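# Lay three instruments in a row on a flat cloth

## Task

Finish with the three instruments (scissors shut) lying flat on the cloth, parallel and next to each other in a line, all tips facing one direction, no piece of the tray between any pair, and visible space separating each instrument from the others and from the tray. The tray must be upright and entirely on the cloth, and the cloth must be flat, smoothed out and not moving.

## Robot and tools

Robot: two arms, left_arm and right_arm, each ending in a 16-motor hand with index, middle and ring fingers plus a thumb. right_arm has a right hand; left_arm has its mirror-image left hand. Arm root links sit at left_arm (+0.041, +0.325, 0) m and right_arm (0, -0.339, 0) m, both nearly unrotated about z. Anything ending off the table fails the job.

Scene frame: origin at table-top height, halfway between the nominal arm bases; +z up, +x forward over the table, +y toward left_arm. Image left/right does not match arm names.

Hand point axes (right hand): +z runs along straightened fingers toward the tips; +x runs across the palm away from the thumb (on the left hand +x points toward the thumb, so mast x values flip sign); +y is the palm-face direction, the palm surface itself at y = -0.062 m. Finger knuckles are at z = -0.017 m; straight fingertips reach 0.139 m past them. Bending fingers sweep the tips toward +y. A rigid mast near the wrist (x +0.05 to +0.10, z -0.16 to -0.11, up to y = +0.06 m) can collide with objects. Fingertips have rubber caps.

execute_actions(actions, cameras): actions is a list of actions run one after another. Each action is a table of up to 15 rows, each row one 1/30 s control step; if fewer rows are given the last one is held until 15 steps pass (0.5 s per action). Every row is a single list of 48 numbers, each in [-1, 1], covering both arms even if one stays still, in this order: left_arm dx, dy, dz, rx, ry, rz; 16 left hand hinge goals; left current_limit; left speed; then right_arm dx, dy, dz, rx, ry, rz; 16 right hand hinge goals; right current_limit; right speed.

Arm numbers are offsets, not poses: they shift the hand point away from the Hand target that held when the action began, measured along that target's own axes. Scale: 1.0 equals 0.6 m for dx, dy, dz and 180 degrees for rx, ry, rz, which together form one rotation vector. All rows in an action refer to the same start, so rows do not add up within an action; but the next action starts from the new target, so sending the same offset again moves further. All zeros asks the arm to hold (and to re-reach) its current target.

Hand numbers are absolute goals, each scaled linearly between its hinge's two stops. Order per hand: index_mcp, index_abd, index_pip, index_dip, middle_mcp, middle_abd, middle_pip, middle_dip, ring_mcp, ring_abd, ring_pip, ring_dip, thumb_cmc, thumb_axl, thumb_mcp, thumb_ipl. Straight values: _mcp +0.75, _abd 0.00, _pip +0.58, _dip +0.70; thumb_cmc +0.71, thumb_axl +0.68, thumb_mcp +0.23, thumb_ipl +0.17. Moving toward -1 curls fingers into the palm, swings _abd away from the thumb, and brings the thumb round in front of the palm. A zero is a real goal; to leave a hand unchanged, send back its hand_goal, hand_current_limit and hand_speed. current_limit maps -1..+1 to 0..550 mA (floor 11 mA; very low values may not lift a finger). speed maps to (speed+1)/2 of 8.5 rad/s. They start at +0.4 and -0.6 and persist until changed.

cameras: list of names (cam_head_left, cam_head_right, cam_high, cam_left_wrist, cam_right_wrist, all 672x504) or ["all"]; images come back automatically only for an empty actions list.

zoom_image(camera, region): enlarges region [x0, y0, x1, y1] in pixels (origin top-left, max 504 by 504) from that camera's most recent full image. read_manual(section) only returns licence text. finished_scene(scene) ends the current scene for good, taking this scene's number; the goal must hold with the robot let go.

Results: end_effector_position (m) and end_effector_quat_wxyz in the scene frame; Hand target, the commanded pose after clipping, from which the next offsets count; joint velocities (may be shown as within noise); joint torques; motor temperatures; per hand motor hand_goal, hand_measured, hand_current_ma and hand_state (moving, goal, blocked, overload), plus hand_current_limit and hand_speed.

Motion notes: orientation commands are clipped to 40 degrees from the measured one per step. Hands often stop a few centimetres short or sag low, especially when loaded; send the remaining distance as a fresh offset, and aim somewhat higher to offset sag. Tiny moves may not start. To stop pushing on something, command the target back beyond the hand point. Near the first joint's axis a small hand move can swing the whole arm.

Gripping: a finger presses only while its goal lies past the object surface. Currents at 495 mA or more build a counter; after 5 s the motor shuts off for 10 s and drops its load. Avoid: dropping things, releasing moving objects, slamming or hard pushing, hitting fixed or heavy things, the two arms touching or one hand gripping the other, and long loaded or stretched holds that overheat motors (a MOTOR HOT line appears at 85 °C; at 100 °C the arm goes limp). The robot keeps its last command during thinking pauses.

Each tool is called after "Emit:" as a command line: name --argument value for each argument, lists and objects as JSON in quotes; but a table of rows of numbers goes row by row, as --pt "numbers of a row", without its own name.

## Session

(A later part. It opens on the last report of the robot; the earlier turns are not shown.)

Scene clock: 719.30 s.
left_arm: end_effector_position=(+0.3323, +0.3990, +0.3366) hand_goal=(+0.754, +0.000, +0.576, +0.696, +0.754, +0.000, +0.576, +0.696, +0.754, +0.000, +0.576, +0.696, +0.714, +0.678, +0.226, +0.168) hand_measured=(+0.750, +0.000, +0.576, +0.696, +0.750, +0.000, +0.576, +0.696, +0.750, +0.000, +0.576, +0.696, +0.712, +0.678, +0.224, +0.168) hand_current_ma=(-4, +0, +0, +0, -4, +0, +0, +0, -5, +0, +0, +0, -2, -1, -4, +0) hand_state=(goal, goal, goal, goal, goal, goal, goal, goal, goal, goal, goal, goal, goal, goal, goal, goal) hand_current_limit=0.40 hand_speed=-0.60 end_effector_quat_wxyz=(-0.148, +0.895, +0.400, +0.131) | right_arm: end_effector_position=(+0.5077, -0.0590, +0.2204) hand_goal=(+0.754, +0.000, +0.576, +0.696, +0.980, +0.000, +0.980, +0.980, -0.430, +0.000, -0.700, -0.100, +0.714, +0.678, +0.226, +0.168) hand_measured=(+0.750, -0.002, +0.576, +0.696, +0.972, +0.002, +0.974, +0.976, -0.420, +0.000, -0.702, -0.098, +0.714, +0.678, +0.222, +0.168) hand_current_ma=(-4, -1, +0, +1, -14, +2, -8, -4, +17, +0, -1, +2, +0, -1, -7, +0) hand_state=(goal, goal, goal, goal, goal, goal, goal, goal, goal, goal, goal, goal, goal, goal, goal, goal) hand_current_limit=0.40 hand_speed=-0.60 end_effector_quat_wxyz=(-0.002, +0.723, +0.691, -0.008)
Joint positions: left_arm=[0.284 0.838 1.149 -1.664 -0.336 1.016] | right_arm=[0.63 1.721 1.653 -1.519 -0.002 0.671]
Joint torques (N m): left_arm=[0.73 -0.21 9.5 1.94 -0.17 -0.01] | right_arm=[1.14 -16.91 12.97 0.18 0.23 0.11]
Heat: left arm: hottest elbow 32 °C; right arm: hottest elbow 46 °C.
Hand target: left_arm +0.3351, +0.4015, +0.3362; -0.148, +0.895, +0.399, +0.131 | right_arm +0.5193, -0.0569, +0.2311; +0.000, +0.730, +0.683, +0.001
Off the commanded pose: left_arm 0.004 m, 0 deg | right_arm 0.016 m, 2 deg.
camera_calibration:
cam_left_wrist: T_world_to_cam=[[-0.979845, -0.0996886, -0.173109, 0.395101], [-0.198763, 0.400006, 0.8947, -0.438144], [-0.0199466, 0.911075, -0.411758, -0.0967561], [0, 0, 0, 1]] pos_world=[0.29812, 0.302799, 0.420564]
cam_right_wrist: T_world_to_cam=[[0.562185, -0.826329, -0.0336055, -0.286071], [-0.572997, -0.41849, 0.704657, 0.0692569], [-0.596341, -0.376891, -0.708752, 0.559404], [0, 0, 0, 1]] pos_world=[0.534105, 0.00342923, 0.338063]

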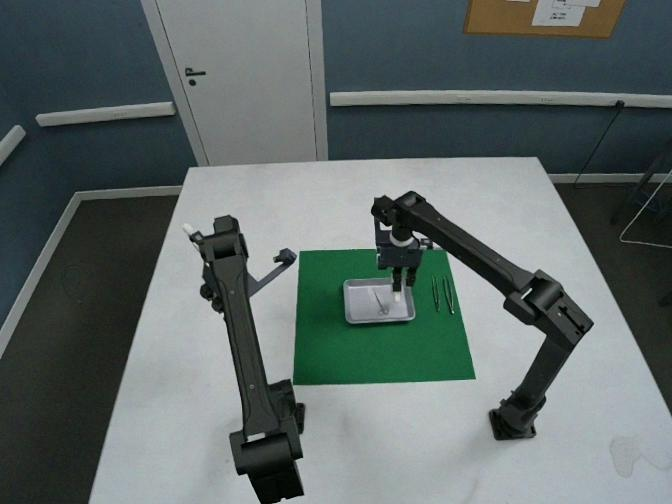

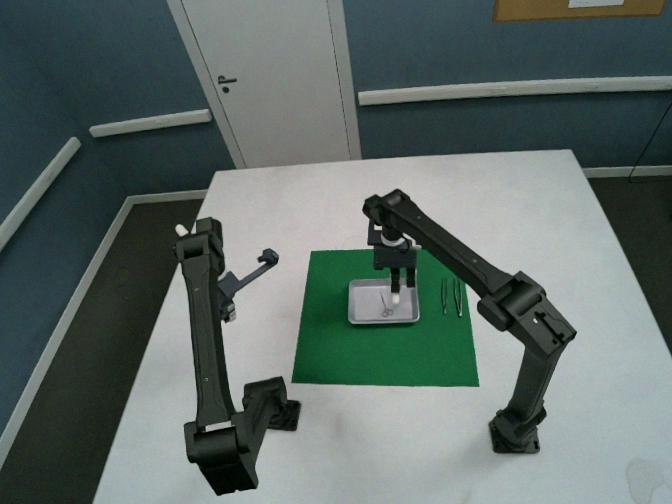

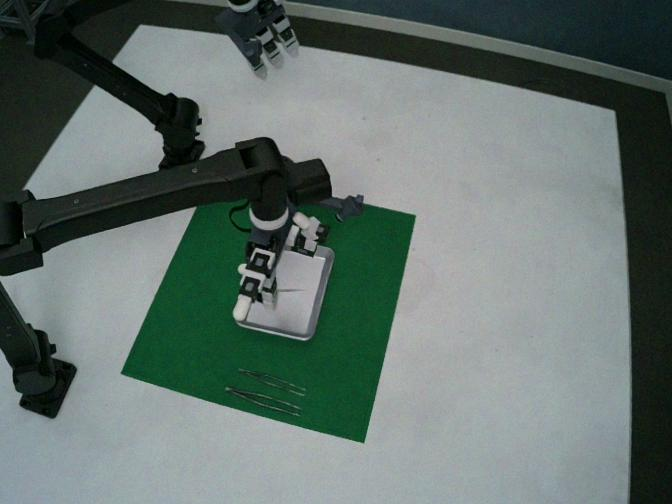

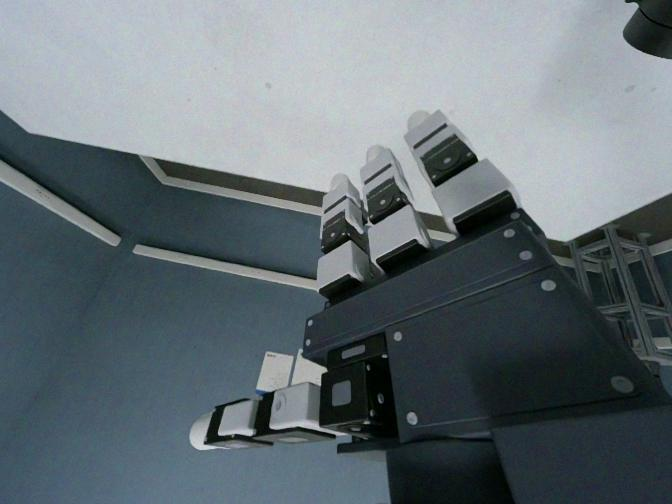

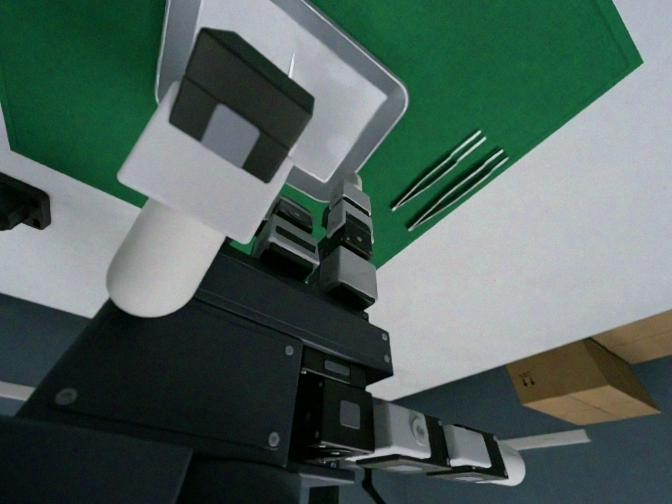

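Emit:
execute_actions --actions '[[[0,0,0,0,0,0,0.754,0,0.576,0.696,0.754,0,0.576,0.696,0.754,0,0.576,0.696,0.714,0.678,0.226,0.168,0.4,-0.6,0.145,-0.0335,0,0,0,-0.1,0.411,0.05,0.971,0.986,0.89,-0.08,0.577,0.087,-0.43,0,-0.7,-0.1,0.714,0.678,0.226,0.168,0.4,-0.6]],[[0,0,0,0,0,0,0.754,0,0.576,0.696,0.754,0,0.576,0.696,0.754,0,0.576,0.696,0.714,0.678,0.226,0.168,0.4,-0.6,0,0,0.055,0,0,0,0.411,0.05,0.971,0.986,0.89,-0.08,0.577,0.087,-0.43,0,-0.7,-0.1,0.714,0.678,0.226,0.168,0.4,-0.6]]]' --cameras '["cam_right_wrist", "cam_high", "cam_head_left"]'

Emit:
zoom_image --camera "cam_right_wrist" --region '[240, 40, 440, 240]'

Emit:
zoom_image --camera "cam_high" --region '[230, 220, 350, 340]'

Emit:
zoom_image --camera "cam_head_left" --region '[330, 260, 430, 330]'

Scene clock: 742.30 s.
left_arm: end_effector_position=(+0.3323, +0.3990, +0.3366) hand_goal=(+0.754, +0.000, +0.576, +0.696, +0.754, +0.000, +0.576, +0.696, +0.754, +0.000, +0.576, +0.696, +0.714, +0.678, +0.226, +0.168) hand_measured=(+0.750, +0.000, +0.576, +0.696, +0.750, +0.000, +0.576, +0.696, +0.750, +0.000, +0.576, +0.696, +0.712, +0.678, +0.224, +0.168) hand_current_ma=(-4, +0, +0, +0, -4, +0, +0, +0, -5, +0, +0, +0, -2, -1, -4, +0) hand_state=(goal, goal, goal, goal, goal, goal, goal, goal, goal, goal, goal, goal, goal, goal, goal, goal) hand_current_limit=0.40 hand_speed=-0.60 end_effector_quat_wxyz=(-0.148, +0.895, +0.400, +0.131) | right_arm: end_effector_position=(+0.4990, +0.0296, +0.2060) hand_goal=(+0.412, +0.050, +0.972, +0.986, +0.890, -0.080, +0.578, +0.088, -0.430, +0.000, -0.700, -0.100, +0.714, +0.678, +0.226, +0.168) hand_measured=(+0.418, +0.048, +0.968, +0.984, +0.888, -0.078, +0.580, +0.092, -0.420, +0.000, -0.702, -0.098, +0.714, +0.678, +0.222, +0.168) hand_current_ma=(+6, -2, -4, -3, -3, +2, +2, +4, +17, +0, -1, +2, +0, -1, -7, +0) hand_state=(goal, goal, goal, goal, goal, goal, goal, goal, goal, goal, goal, goal, goal, goal, goal, goal) hand_current_limit=0.40 hand_speed=-0.60 end_effector_quat_wxyz=(+0.001, +0.617, +0.787, +0.001)
Joint positions: left_arm=[0.284 0.838 1.149 -1.664 -0.336 1.016] | right_arm=[0.739 1.794 1.712 -1.487 0.001 0.495]
Joint torques (N m): left_arm=[0.67 -0.21 9.46 1.92 -0.18 -0.03] | right_arm=[1.32 -18.73 9.29 1.46 0.08 -0.16]
Heat: left arm: hottest elbow 32 °C; right arm: hottest elbow 49 °C.
Hand target: left_arm +0.3351, +0.4015, +0.3362; -0.148, +0.895, +0.399, +0.131 | right_arm +0.5051, +0.0312, +0.1981; +0.000, +0.614, +0.789, +0.001
Off the commanded pose: left_arm 0.004 m, 0 deg | right_arm 0.010 m, 0 deg.
camera_calibration:
cam_right_wrist: T_world_to_cam=[[0.772262, -0.634558, -0.0307823, -0.319544], [-0.441671, -0.571084, 0.691946, 0.0531183], [-0.456659, -0.520768, -0.721293, 0.514528], [0, 0, 0, 1]] pos_world=[0.505196, 0.0955158, 0.324534]
Images, in order (width x height): cam_head_left 672x504, cam_high 672x504, cam_right_wrist 672x504.

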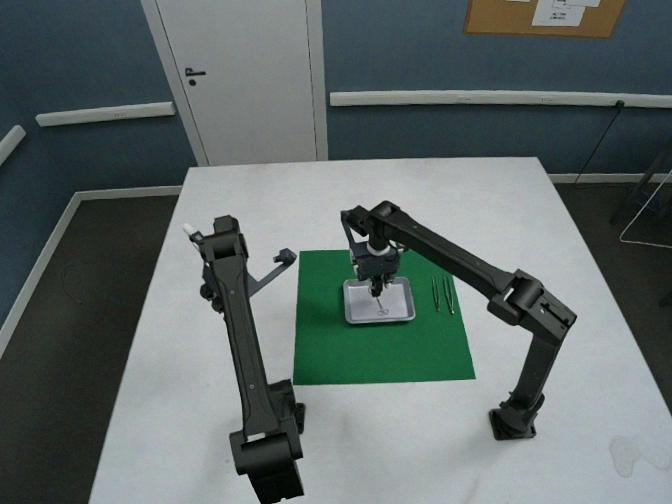

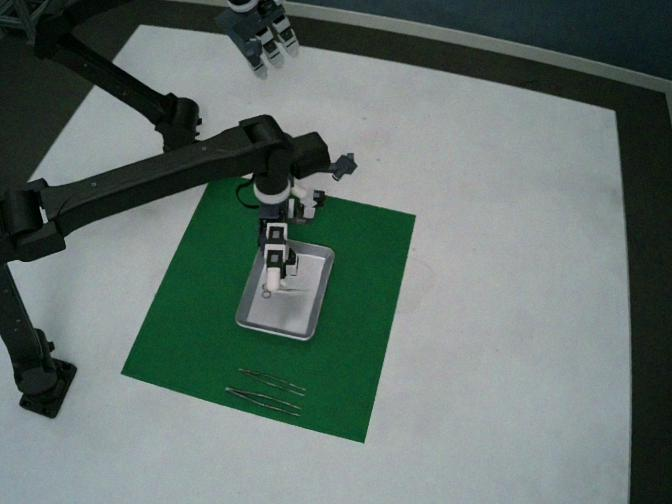

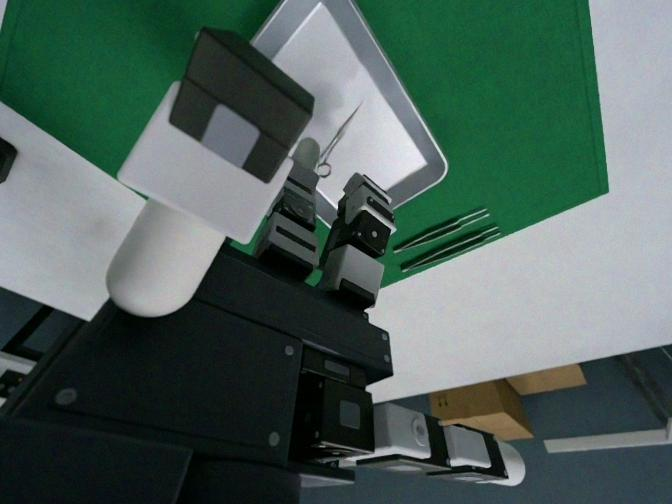

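Scaled by 2.520 from the camera's 672x504 image, which has a finer 960x720 frame.

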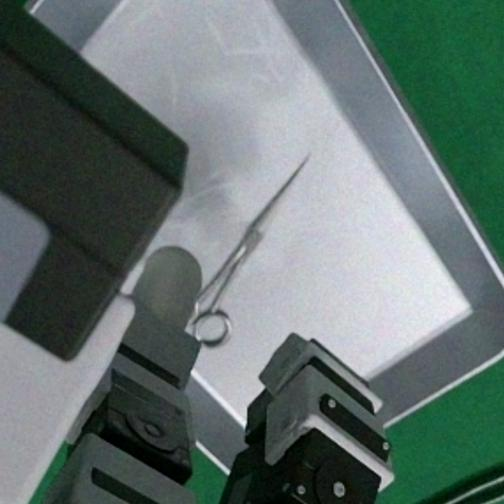

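Scaled by 4.200 from the camera's 672x504 image, which has a finer 960x720 frame.

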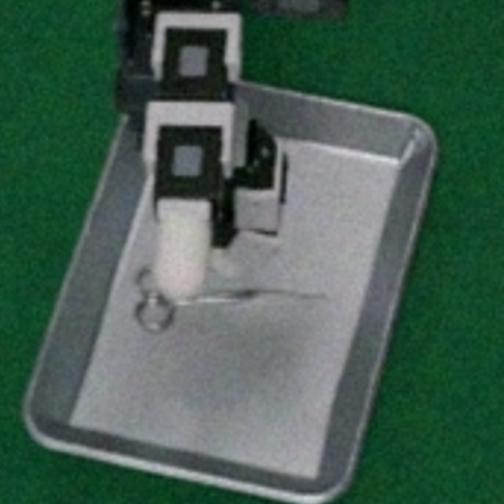

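Scaled by 5.040 from the camera's 672x504 image, which has a finer 960x720 frame.

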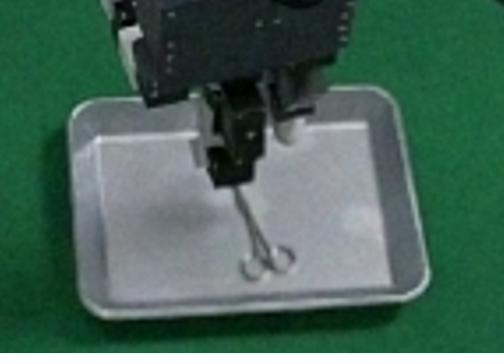

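Emit:
execute_actions --actions '[[[0,0,0,0,0,0,0.754,0,0.576,0.696,0.754,0,0.576,0.696,0.754,0,0.576,0.696,0.714,0.678,0.226,0.168,0.4,-0.6,0,0,0.05,0,0,0,0.411,0,0.971,0.986,0.89,0,0.577,0.087,-0.43,0,-0.7,-0.1,0.714,0.678,0.226,0.168,0.4,-0.6]],[[0,0,0,0,0,0,0.754,0,0.576,0.696,0.754,0,0.576,0.696,0.754,0,0.576,0.696,0.714,0.678,0.226,0.168,0.4,-0.6,0,0,0.04,0,0,0,0.411,0,0.971,0.986,0.89,0,0.577,0.087,-0.43,0,-0.7,-0.1,0.714,0.678,0.226,0.168,0.4,-0.6]],[[0,0,0,0,0,0,0.754,0,0.576,0.696,0.754,0,0.576,0.696,0.754,0,0.576,0.696,0.714,0.678,0.226,0.168,0.4,-0.6,0,0,0.02,0,0,0,0.411,0,0.971,0.986,0.89,0,0.577,0.087,-0.43,0,-0.7,-0.1,0.714,0.678,0.226,0.168,0.4,-0.6]]]' --cameras '["cam_right_wrist", "cam_high", "cam_head_left"]'

Emit:
zoom_image --camera "cam_right_wrist" --region '[240, 40, 440, 240]'

Emit:
zoom_image --camera "cam_high" --region '[230, 220, 350, 340]'

Emit:
zoom_image --camera "cam_head_left" --region '[330, 260, 430, 330]'

Scene clock: 752.83 s.
left_arm: end_effector_position=(+0.3323, +0.3990, +0.3366) hand_goal=(+0.754, +0.000, +0.576, +0.696, +0.754, +0.000, +0.576, +0.696, +0.754, +0.000, +0.576, +0.696, +0.714, +0.678, +0.226, +0.168) hand_measured=(+0.750, +0.000, +0.576, +0.696, +0.750, +0.000, +0.576, +0.696, +0.750, +0.000, +0.576, +0.696, +0.712, +0.678, +0.224, +0.168) hand_current_ma=(-4, +0, +0, +0, -4, +0, +0, +0, -5, +0, +0, +0, -2, -1, -4, +0) hand_state=(goal, goal, goal, goal, goal, goal, goal, goal, goal, goal, goal, goal, goal, goal, goal, goal) hand_current_limit=0.40 hand_speed=-0.60 end_effector_quat_wxyz=(-0.148, +0.895, +0.400, +0.131) | right_arm: end_effector_position=(+0.4999, +0.0304, +0.1406) hand_goal=(+0.412, +0.000, +0.972, +0.986, +0.890, +0.000, +0.578, +0.088, -0.430, +0.000, -0.700, -0.100, +0.714, +0.678, +0.226, +0.168) hand_measured=(+0.416, +0.002, +0.968, +0.984, +0.888, -0.002, +0.580, +0.092, -0.420, +0.000, -0.702, -0.098, +0.714, +0.678, +0.222, +0.168) hand_current_ma=(+6, +2, -3, -3, -3, -2, +2, +4, +17, +0, -1, +2, +0, -1, -7, +0) hand_state=(goal, goal, goal, goal, goal, goal, goal, goal, goal, goal, goal, goal, goal, goal, goal, goal) hand_current_limit=0.40 hand_speed=-0.60 end_effector_quat_wxyz=(+0.001, +0.617, +0.787, +0.001)
Joint positions: left_arm=[0.284 0.838 1.149 -1.664 -0.336 1.016] | right_arm=[0.739 1.825 1.581 -1.325 0.001 0.494]
Joint torques (N m): left_arm=[0.67 -0.21 9.47 1.98 -0.17 -0.01] | right_arm=[1.38 -18.84 9.02 1.42 0.11 -0.17]
Heat: left arm: hottest elbow 32 °C; right arm: hottest elbow 48 °C.
Hand target: left_arm +0.3351, +0.4015, +0.3362; -0.148, +0.895, +0.399, +0.131 | right_arm +0.5052, +0.0312, +0.1320; +0.000, +0.614, +0.789, +0.001
Off the commanded pose: left_arm 0.004 m, 0 deg | right_arm 0.010 m, 0 deg.
camera_calibration:
cam_right_wrist: T_world_to_cam=[[0.77251, -0.634264, -0.0306126, -0.321926], [-0.442066, -0.571777, 0.691122, 0.0995372], [-0.455857, -0.520366, -0.72209, 0.467919], [0, 0, 0, 1]] pos_world=[0.505997, 0.0962162, 0.259232]
Images, in order (width x height): cam_head_left 672x504, cam_high 672x504, cam_right_wrist 672x504.

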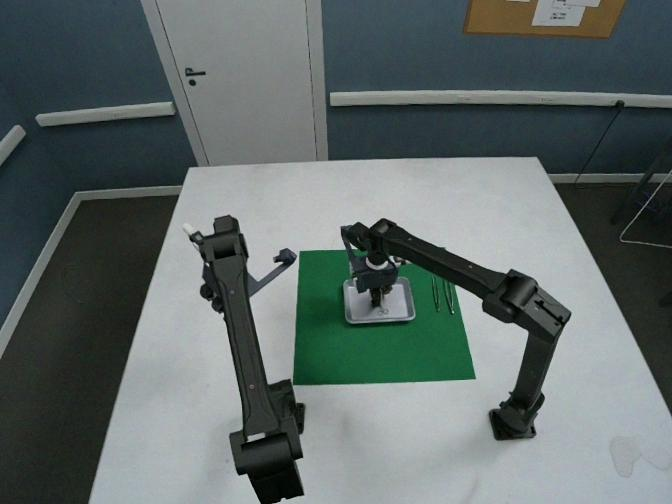

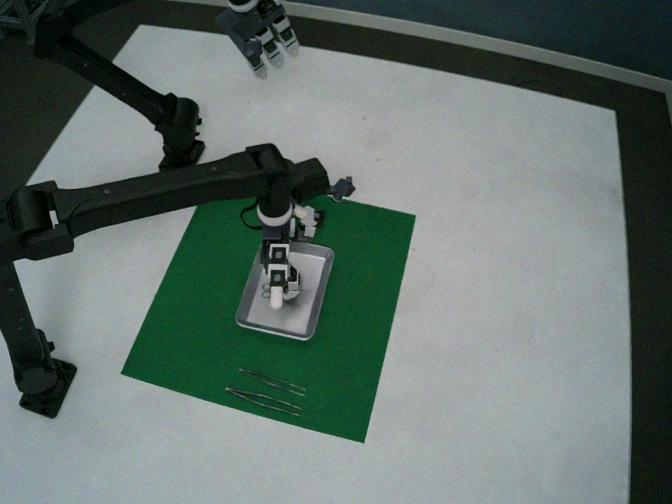

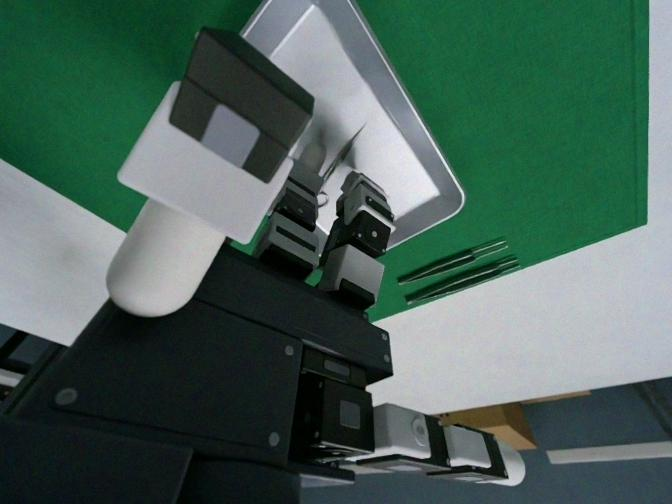

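Scaled by 2.520 from the camera's 672x504 image, which has a finer 960x720 frame.

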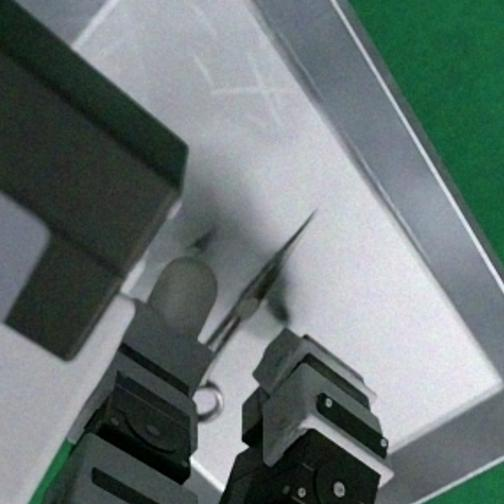

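Scaled by 4.200 from the camera's 672x504 image, which has a finer 960x720 frame.

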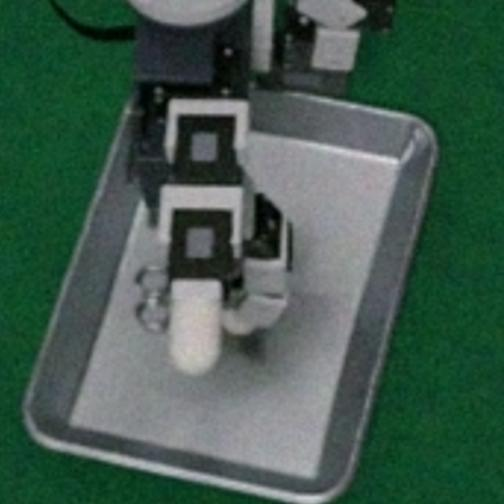

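Scaled by 5.040 from the camera's 672x504 image, which has a finer 960x720 frame.

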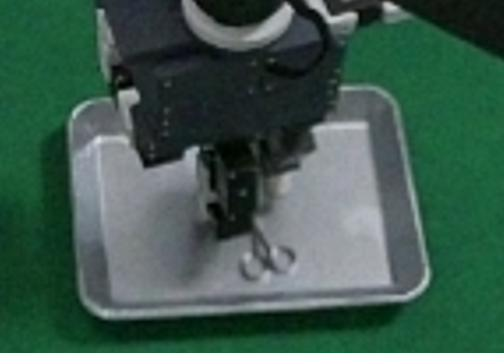

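Emit:
execute_actions --actions '[[[0,0,0,0,0,0,0.754,0,0.576,0.696,0.754,0,0.576,0.696,0.754,0,0.576,0.696,0.714,0.678,0.226,0.168,0.4,-0.6,0,0,0.015,0,0,0,0.411,0,0.971,0.986,0.89,0,0.577,0.087,-0.43,0,-0.7,-0.1,0.714,0.678,0.226,0.168,0.4,-0.6]],[[0,0,0,0,0,0,0.754,0,0.576,0.696,0.754,0,0.576,0.696,0.754,0,0.576,0.696,0.714,0.678,0.226,0.168,0.4,-0.6,0,0,0.012,0,0,0,0.411,0,0.971,0.986,0.89,0,0.577,0.087,-0.43,0,-0.7,-0.1,0.714,0.678,0.226,0.168,0.4,-0.6]]]' --cameras '["cam_right_wrist", "cam_high"]'

Emit:
zoom_image --camera "cam_right_wrist" --region '[280, 80, 400, 200]'

Emit:
zoom_image --camera "cam_high" --region '[250, 260, 330, 340]'

Scene clock: 758.97 s.
left_arm: end_effector_position=(+0.3323, +0.3990, +0.3366) hand_goal=(+0.754, +0.000, +0.576, +0.696, +0.754, +0.000, +0.576, +0.696, +0.754, +0.000, +0.576, +0.696, +0.714, +0.678, +0.226, +0.168) hand_measured=(+0.750, +0.000, +0.576, +0.696, +0.750, +0.000, +0.576, +0.696, +0.750, +0.000, +0.576, +0.696, +0.712, +0.678, +0.224, +0.168) hand_current_ma=(-4, +0, +0, +0, -4, +0, +0, +0, -5, +0, +0, +0, -2, -1, -4, +0) hand_state=(goal, goal, goal, goal, goal, goal, goal, goal, goal, goal, goal, goal, goal, goal, goal, goal) hand_current_limit=0.40 hand_speed=-0.60 end_effector_quat_wxyz=(-0.148, +0.895, +0.400, +0.131) | right_arm: end_effector_position=(+0.5012, +0.0316, +0.1310) hand_goal=(+0.412, +0.000, +0.972, +0.986, +0.890, +0.000, +0.578, +0.088, -0.430, +0.000, -0.700, -0.100, +0.714, +0.678, +0.226, +0.168) hand_measured=(+0.416, +0.002, +0.970, +0.984, +0.894, +0.002, +0.580, +0.086, -0.420, +0.000, -0.702, -0.098, +0.714, +0.678, +0.222, +0.168) hand_current_ma=(+6, +2, -2, -2, +6, +1, +1, -2, +17, +0, -1, +2, +0, -1, -7, +0) hand_state=(goal, goal, goal, goal, goal, goal, goal, goal, goal, goal, goal, goal, goal, goal, goal, goal) hand_current_limit=0.40 hand_speed=-0.60 end_effector_quat_wxyz=(+0.001, +0.617, +0.787, +0.005)
Joint positions: left_arm=[0.284 0.838 1.149 -1.664 -0.336 1.016] | right_arm=[0.739 1.831 1.563 -1.292 0.001 0.494]
Joint torques (N m): left_arm=[0.73 -0.09 9.43 1.98 -0.17 -0.01] | right_arm=[1.73 -18.37 8.39 1.66 0.11 -0.15]
Heat: left arm: hottest elbow 32 °C; right arm: hottest elbow 47 °C.
Hand target: left_arm +0.3351, +0.4015, +0.3362; -0.148, +0.895, +0.399, +0.131 | right_arm +0.5052, +0.0313, +0.1159; +0.000, +0.614, +0.789, +0.001
Off the commanded pose: left_arm 0.004 m, 0 deg | right_arm 0.016 m, 1 deg.
camera_calibration:
cam_right_wrist: T_world_to_cam=[[0.772681, -0.634111, -0.0294327, -0.322676], [-0.446135, -0.575442, 0.685441, 0.110257], [-0.451583, -0.516497, -0.727533, 0.460587], [0, 0, 0, 1]] pos_world=[0.506508, 0.0967262, 0.25002]
Images, in order (width x height): cam_high 672x504, cam_right_wrist 672x504.

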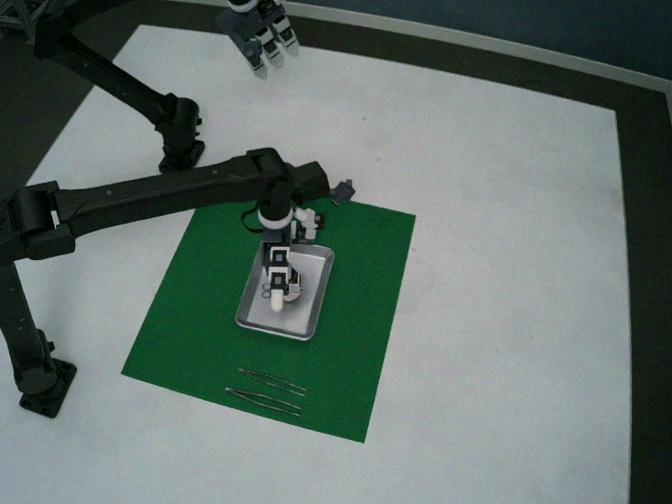

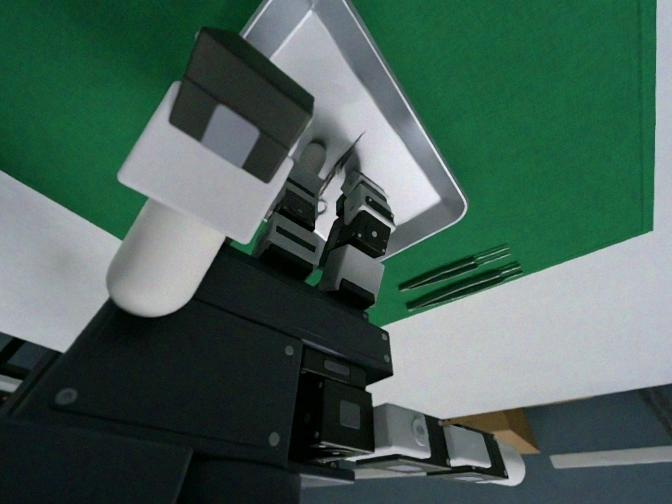

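Scaled by 4.200 from the camera's 672x504 image, which has a finer 960x720 frame.

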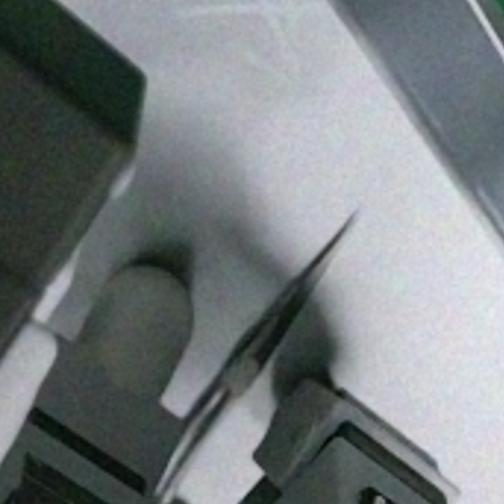

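Scaled by 6.300 from the camera's 672x504 image, which has a finer 960x720 frame.

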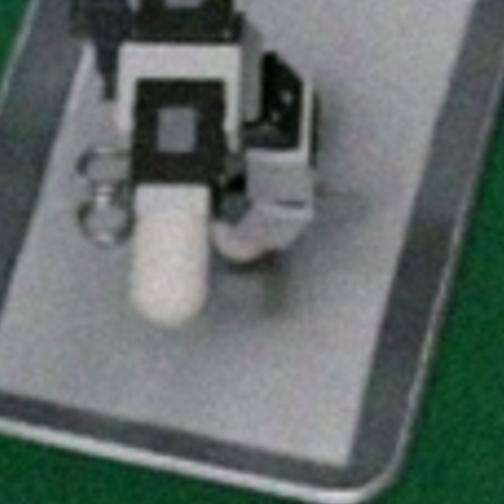

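Emit:
execute_actions --actions '[[[0,0,0,0,0,0,0.754,0,0.576,0.696,0.754,0,0.576,0.696,0.754,0,0.576,0.696,0.714,0.678,0.226,0.168,0.4,-0.6,0,0,0,0,0,0,0.411,-0.25,0.971,0.986,0.89,0.25,0.577,0.087,-0.43,0,-0.7,-0.1,0.714,0.678,0.226,0.168,0.5,-0.88]],[[0,0,0,0,0,0,0.754,0,0.576,0.696,0.754,0,0.576,0.696,0.754,0,0.576,0.696,0.714,0.678,0.226,0.168,0.4,-0.6,0,0,0,0,0,0,0.411,-0.25,0.971,0.986,0.89,0.25,0.577,0.087,-0.43,0,-0.7,-0.1,0.714,0.678,0.226,0.168,0.5,-0.88]]]' --cameras '["cam_right_wrist", "cam_high"]'

Emit:
zoom_image --camera "cam_right_wrist" --region '[280, 80, 400, 200]'

Emit:
zoom_image --camera "cam_high" --region '[250, 260, 330, 340]'

Scene clock: 765.13 s.
left_arm: end_effector_position=(+0.3323, +0.3990, +0.3366) hand_goal=(+0.754, +0.000, +0.576, +0.696, +0.754, +0.000, +0.576, +0.696, +0.754, +0.000, +0.576, +0.696, +0.714, +0.678, +0.226, +0.168) hand_measured=(+0.750, +0.000, +0.576, +0.696, +0.750, +0.000, +0.576, +0.696, +0.750, +0.000, +0.576, +0.696, +0.712, +0.678, +0.224, +0.168) hand_current_ma=(-4, +0, +0, +0, -4, +0, +0, +0, -5, +0, +0, +0, -2, -1, -4, +0) hand_state=(goal, goal, goal, goal, goal, goal, goal, goal, goal, goal, goal, goal, goal, goal, goal, goal) hand_current_limit=0.40 hand_speed=-0.60 end_effector_quat_wxyz=(-0.148, +0.895, +0.400, +0.131) | right_arm: end_effector_position=(+0.5011, +0.0331, +0.1303) hand_goal=(+0.412, -0.250, +0.972, +0.986, +0.890, +0.250, +0.578, +0.088, -0.430, +0.000, -0.700, -0.100, +0.714, +0.678, +0.226, +0.168) hand_measured=(+0.410, -0.166, +0.970, +0.986, +0.890, +0.154, +0.578, +0.086, -0.420, +0.000, -0.702, -0.098, +0.714, +0.678, +0.222, +0.168) hand_current_ma=(-2, +216, -2, +0, +0, -257, +0, -3, +17, +0, -1, +2, +0, -1, -7, +0) hand_state=(goal, blocked, goal, goal, goal, blocked, goal, goal, goal, goal, goal, goal, goal, goal, goal, goal) hand_current_limit=0.50 hand_speed=-0.88 end_effector_quat_wxyz=(+0.001, +0.616, +0.787, +0.008)
Joint positions: left_arm=[0.284 0.838 1.149 -1.664 -0.336 1.016] | right_arm=[0.74 1.831 1.56 -1.285 -0.001 0.494]
Joint torques (N m): left_arm=[0.56 -0.15 9.47 1.96 -0.19 -0.03] | right_arm=[1.38 -18.43 8.59 1.46 0.2 -0.16]
Heat: left arm: hottest elbow 32 °C; right arm: hottest elbow 47 °C.
Hand target: left_arm +0.3351, +0.4015, +0.3362; -0.148, +0.895, +0.399, +0.131 | right_arm +0.5051, +0.0314, +0.1159; +0.000, +0.614, +0.789, +0.001
Off the commanded pose: left_arm 0.004 m, 0 deg | right_arm 0.015 m, 1 deg.
camera_calibration:
cam_right_wrist: T_world_to_cam=[[0.77374, -0.632743, -0.0310207, -0.322093], [-0.446506, -0.57943, 0.681831, 0.112455], [-0.449399, -0.513709, -0.730851, 0.46013], [0, 0, 0, 1]] pos_world=[0.50621, 0.0977303, 0.249619]
Images, in order (width x height): cam_high 672x504, cam_right_wrist 672x504.

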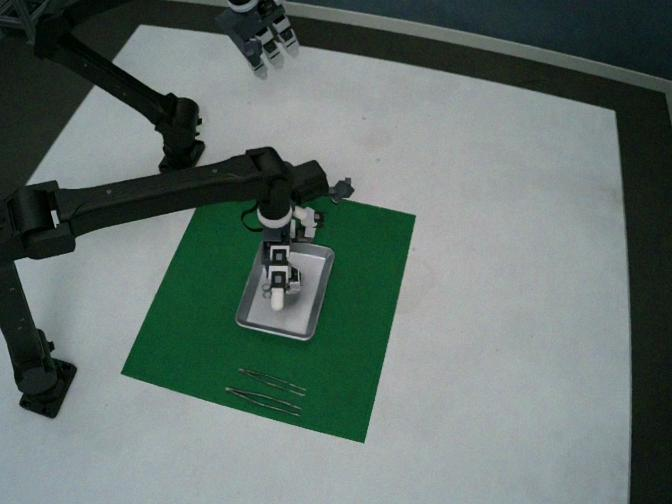

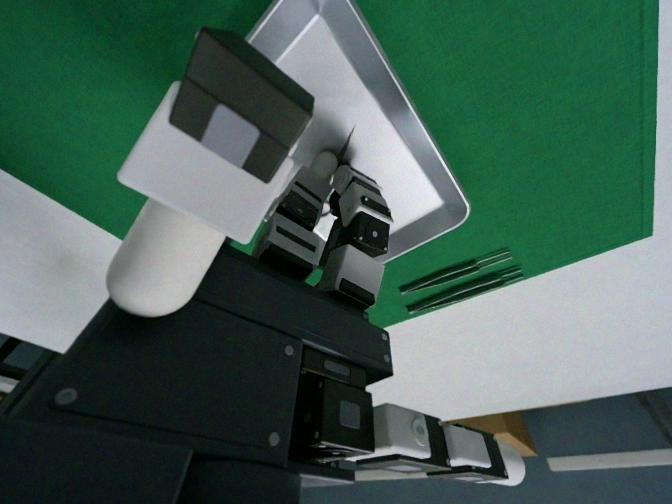

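Scaled by 4.200 from the camera's 672x504 image, which has a finer 960x720 frame.

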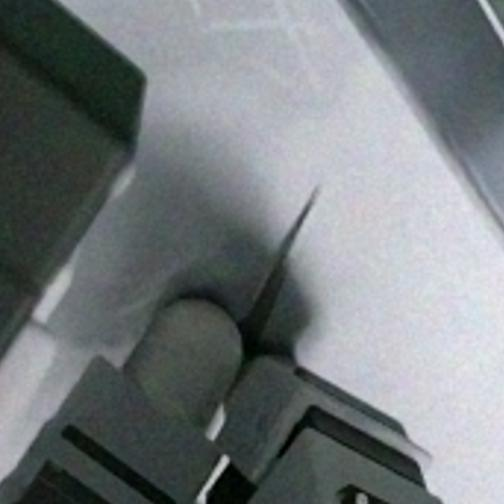

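Scaled by 6.300 from the camera's 672x504 image, which has a finer 960x720 frame.

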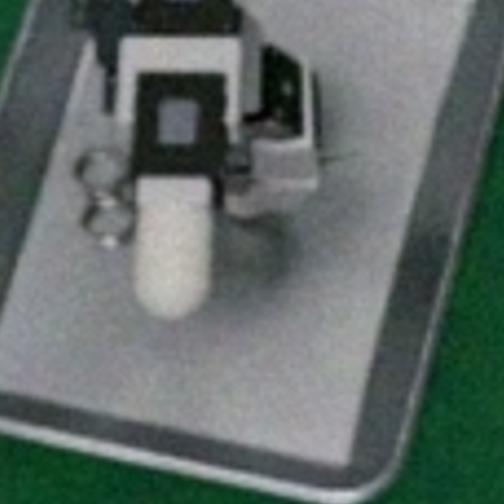

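Emit:
execute_actions --actions '[[[0,0,0,0,0,0,0.754,0,0.576,0.696,0.754,0,0.576,0.696,0.754,0,0.576,0.696,0.714,0.678,0.226,0.168,0.4,-0.6,0,0,-0.03,0,0,0,0.411,-0.25,0.971,0.986,0.89,0.25,0.577,0.087,-0.43,0,-0.7,-0.1,0.714,0.678,0.226,0.168,0.5,-0.88]],[[0,0,0,0,0,0,0.754,0,0.576,0.696,0.754,0,0.576,0.696,0.754,0,0.576,0.696,0.714,0.678,0.226,0.168,0.4,-0.6,0,0,-0.05,0,0,0,0.411,-0.25,0.971,0.986,0.89,0.25,0.577,0.087,-0.43,0,-0.7,-0.1,0.714,0.678,0.226,0.168,0.5,-0.88]]]' --cameras '["cam_right_wrist", "cam_high"]'

Emit:
zoom_image --camera "cam_right_wrist" --region '[280, 60, 420, 200]'

Emit:
zoom_image --camera "cam_high" --region '[250, 240, 350, 340]'

Scene clock: 772.10 s.
left_arm: end_effector_position=(+0.3323, +0.3990, +0.3366) hand_goal=(+0.754, +0.000, +0.576, +0.696, +0.754, +0.000, +0.576, +0.696, +0.754, +0.000, +0.576, +0.696, +0.714, +0.678, +0.226, +0.168) hand_measured=(+0.750, +0.000, +0.576, +0.696, +0.750, +0.000, +0.576, +0.696, +0.750, +0.000, +0.576, +0.696, +0.712, +0.678, +0.224, +0.168) hand_current_ma=(-4, +0, +0, +0, -4, +0, +0, +0, -5, +0, +0, +0, -2, -1, -4, +0) hand_state=(goal, goal, goal, goal, goal, goal, goal, goal, goal, goal, goal, goal, goal, goal, goal, goal) hand_current_limit=0.40 hand_speed=-0.60 end_effector_quat_wxyz=(-0.148, +0.895, +0.400, +0.131) | right_arm: end_effector_position=(+0.4924, +0.0253, +0.1389) hand_goal=(+0.412, -0.250, +0.972, +0.986, +0.890, +0.250, +0.578, +0.088, -0.430, +0.000, -0.700, -0.100, +0.714, +0.678, +0.226, +0.168) hand_measured=(+0.406, -0.166, +0.970, +0.986, +0.890, +0.154, +0.576, +0.084, -0.420, +0.000, -0.702, -0.098, +0.714, +0.678, +0.222, +0.168) hand_current_ma=(-7, +214, -1, +0, +0, -257, -2, -4, +17, +0, -1, +2, +0, -1, -7, +0) hand_state=(goal, blocked, goal, goal, goal, blocked, goal, goal, goal, goal, goal, goal, goal, goal, goal, goal) hand_current_limit=0.50 hand_speed=-0.88 end_effector_quat_wxyz=(-0.004, +0.616, +0.787, -0.021)
Joint positions: left_arm=[0.284 0.838 1.149 -1.664 -0.336 1.016] | right_arm=[0.74 1.83 1.591 -1.375 -0.001 0.493]
Joint torques (N m): left_arm=[0.91 -0.09 9.47 1.95 -0.17 -0.01] | right_arm=[1.32 -21.01 12.51 0.08 0.21 -0.14]
Heat: left arm: hottest elbow 32 °C; right arm: hottest elbow 46 °C.
Hand target: left_arm +0.3351, +0.4015, +0.3362; -0.148, +0.895, +0.399, +0.131 | right_arm +0.5050, +0.0314, +0.1638; +0.000, +0.614, +0.789, +0.001
Off the commanded pose: left_arm 0.004 m, 0 deg | right_arm 0.029 m, 3 deg.
camera_calibration:
cam_right_wrist: T_world_to_cam=[[0.772707, -0.633527, -0.0395919, -0.318364], [-0.415916, -0.552434, 0.722378, 0.0768326], [-0.479518, -0.54172, -0.690364, 0.46833], [0, 0, 0, 1]] pos_world=[0.50253, 0.0944566, 0.255211]
Images, in order (width x height): cam_high 672x504, cam_right_wrist 672x504.

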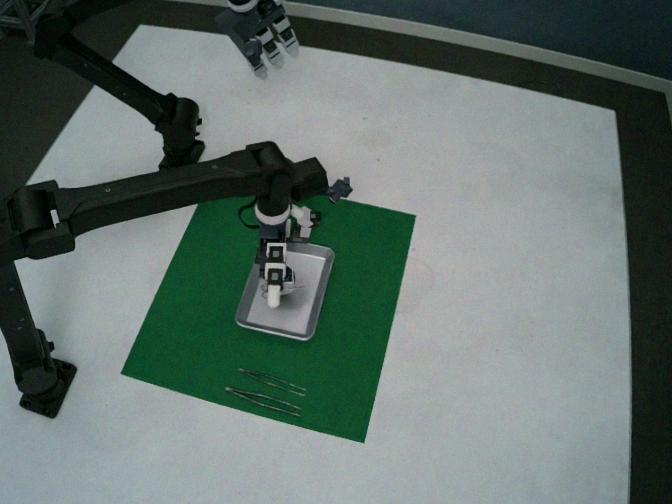

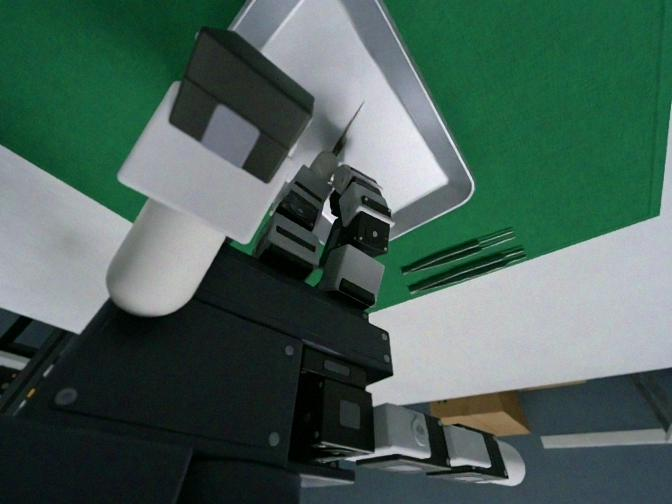

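Scaled by 3.600 from the camera's 672x504 image, which has a finer 960x720 frame.

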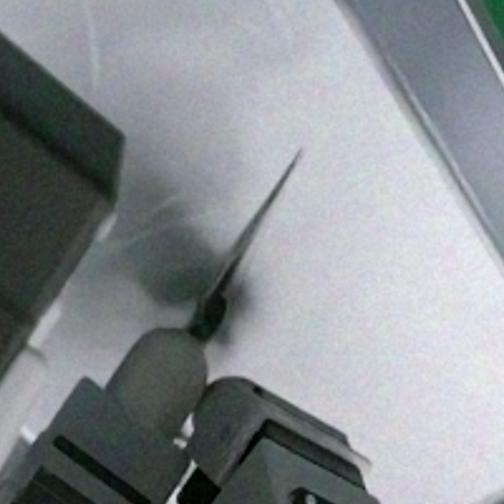

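Scaled by 5.040 from the camera's 672x504 image, which has a finer 960x720 frame.

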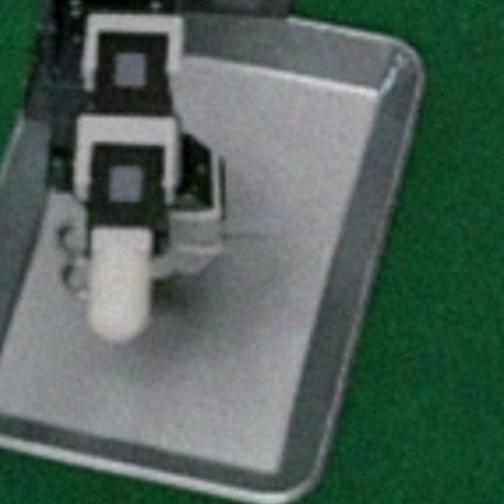

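Emit:
execute_actions --actions '[[[0,0,0,0,0,0,0.754,0,0.576,0.696,0.754,0,0.576,0.696,0.754,0,0.576,0.696,0.714,0.678,0.226,0.168,0.4,-0.6,0,0,-0.05,0,0,0,0.411,0,0.971,0.986,0.89,0,0.577,0.087,-0.43,0,-0.7,-0.1,0.714,0.678,0.226,0.168,0.4,-0.8]],[[0,0,0,0,0,0,0.754,0,0.576,0.696,0.754,0,0.576,0.696,0.754,0,0.576,0.696,0.714,0.678,0.226,0.168,0.4,-0.6,0.1,0.05,-0.02,0,0,0,0.411,0,0.971,0.986,0.89,0,0.577,0.087,-0.43,0,-0.7,-0.1,0.714,0.678,0.226,0.168,0.4,-0.6]]]' --cameras '["cam_right_wrist", "cam_high", "cam_head_left"]'

Emit:
zoom_image --camera "cam_right_wrist" --region '[260, 40, 480, 260]'

Emit:
zoom_image --camera "cam_high" --region '[230, 230, 340, 340]'

Emit:
zoom_image --camera "cam_head_left" --region '[340, 270, 420, 330]'

Scene clock: 788.10 s.
left_arm: end_effector_position=(+0.3323, +0.3990, +0.3366) hand_goal=(+0.754, +0.000, +0.576, +0.696, +0.754, +0.000, +0.576, +0.696, +0.754, +0.000, +0.576, +0.696, +0.714, +0.678, +0.226, +0.168) hand_measured=(+0.750, +0.000, +0.576, +0.696, +0.750, +0.000, +0.576, +0.696, +0.750, +0.000, +0.576, +0.696, +0.712, +0.678, +0.224, +0.168) hand_current_ma=(-4, +0, +0, +0, -4, +0, +0, +0, -5, +0, +0, +0, -2, -1, -4, +0) hand_state=(goal, goal, goal, goal, goal, goal, goal, goal, goal, goal, goal, goal, goal, goal, goal, goal) hand_current_limit=0.40 hand_speed=-0.60 end_effector_quat_wxyz=(-0.148, +0.895, +0.400, +0.131) | right_arm: end_effector_position=(+0.5090, +0.0932, +0.1955) hand_goal=(+0.412, +0.000, +0.972, +0.986, +0.890, +0.000, +0.578, +0.088, -0.430, +0.000, -0.700, -0.100, +0.714, +0.678, +0.226, +0.168) hand_measured=(+0.414, -0.002, +0.970, +0.986, +0.888, +0.002, +0.576, +0.086, -0.420, +0.000, -0.702, -0.098, +0.714, +0.678, +0.222, +0.168) hand_current_ma=(+1, -2, -1, +0, -2, +2, -2, -2, +17, +0, -1, +2, +0, -1, -7, +0) hand_state=(goal, goal, goal, goal, goal, goal, goal, goal, goal, goal, goal, goal, goal, goal, goal, goal) hand_current_limit=0.40 hand_speed=-0.60 end_effector_quat_wxyz=(-0.001, +0.606, +0.795, -0.008)
Joint positions: left_arm=[0.284 0.838 1.149 -1.664 -0.336 1.016] | right_arm=[0.803 1.95 1.916 -1.553 -0.001 0.53]
Joint torques (N m): left_arm=[0.73 -0.32 9.47 1.99 -0.18 -0.03] | right_arm=[1.26 -20.95 13.05 0.2 0.18 0.11]
Heat: left arm: hottest elbow 32 °C; right arm: hottest elbow 48 °C.
Hand target: left_arm +0.3351, +0.4015, +0.3362; -0.148, +0.895, +0.399, +0.131 | right_arm +0.5194, +0.0969, +0.2059; +0.000, +0.614, +0.789, +0.001
Off the commanded pose: left_arm 0.004 m, 0 deg | right_arm 0.015 m, 2 deg.
camera_calibration:
cam_right_wrist: T_world_to_cam=[[0.789122, -0.61327, -0.0344368, -0.297168], [-0.415753, -0.574557, 0.705006, 0.0857224], [-0.452145, -0.542019, -0.708365, 0.54186], [0, 0, 0, 1]] pos_world=[0.51514, 0.160706, 0.313166]
Images, in order (width x height): cam_head_left 672x504, cam_high 672x504, cam_right_wrist 672x504.

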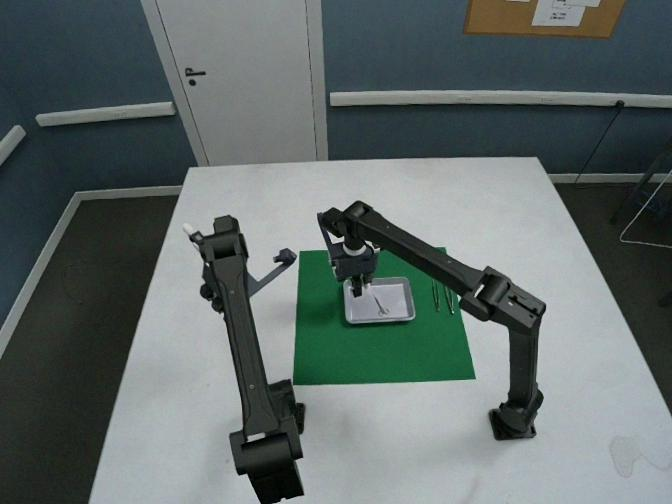

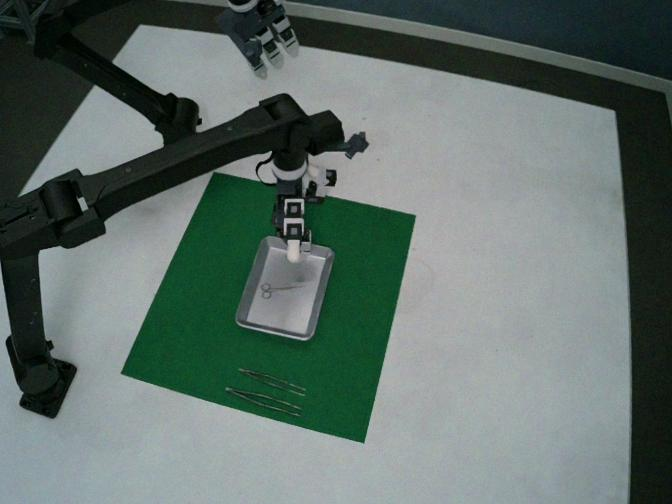

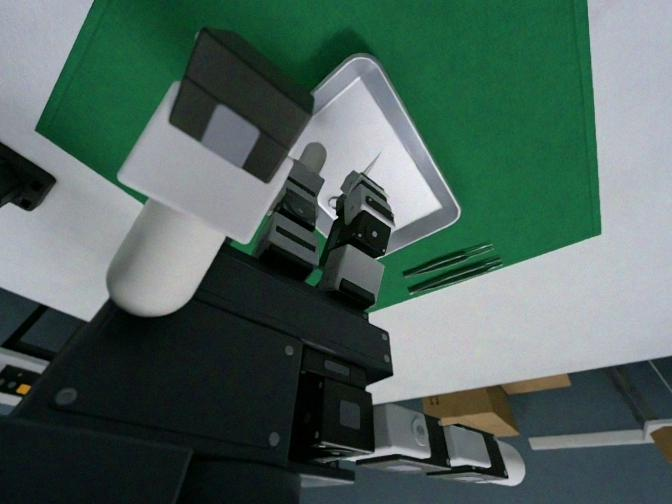

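Scaled by 2.291 from the camera's 672x504 image, which has a finer 960x720 frame.

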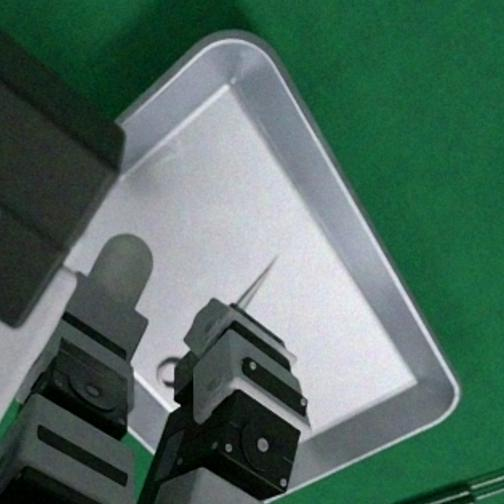

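Scaled by 4.582 from the camera's 672x504 image, which has a finer 960x720 frame.

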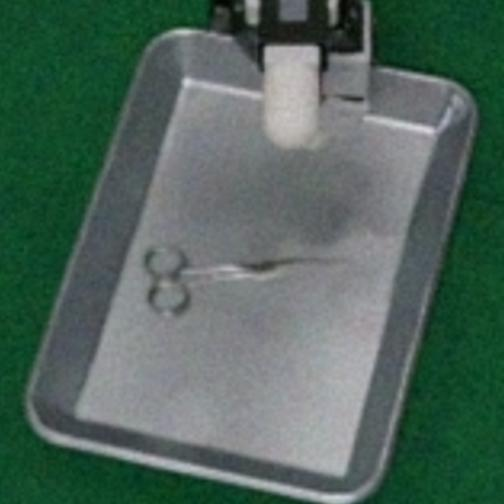

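Scaled by 6.300 from the camera's 672x504 image, which has a finer 960x720 frame.

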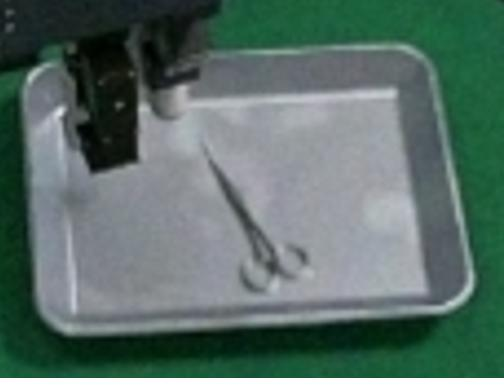

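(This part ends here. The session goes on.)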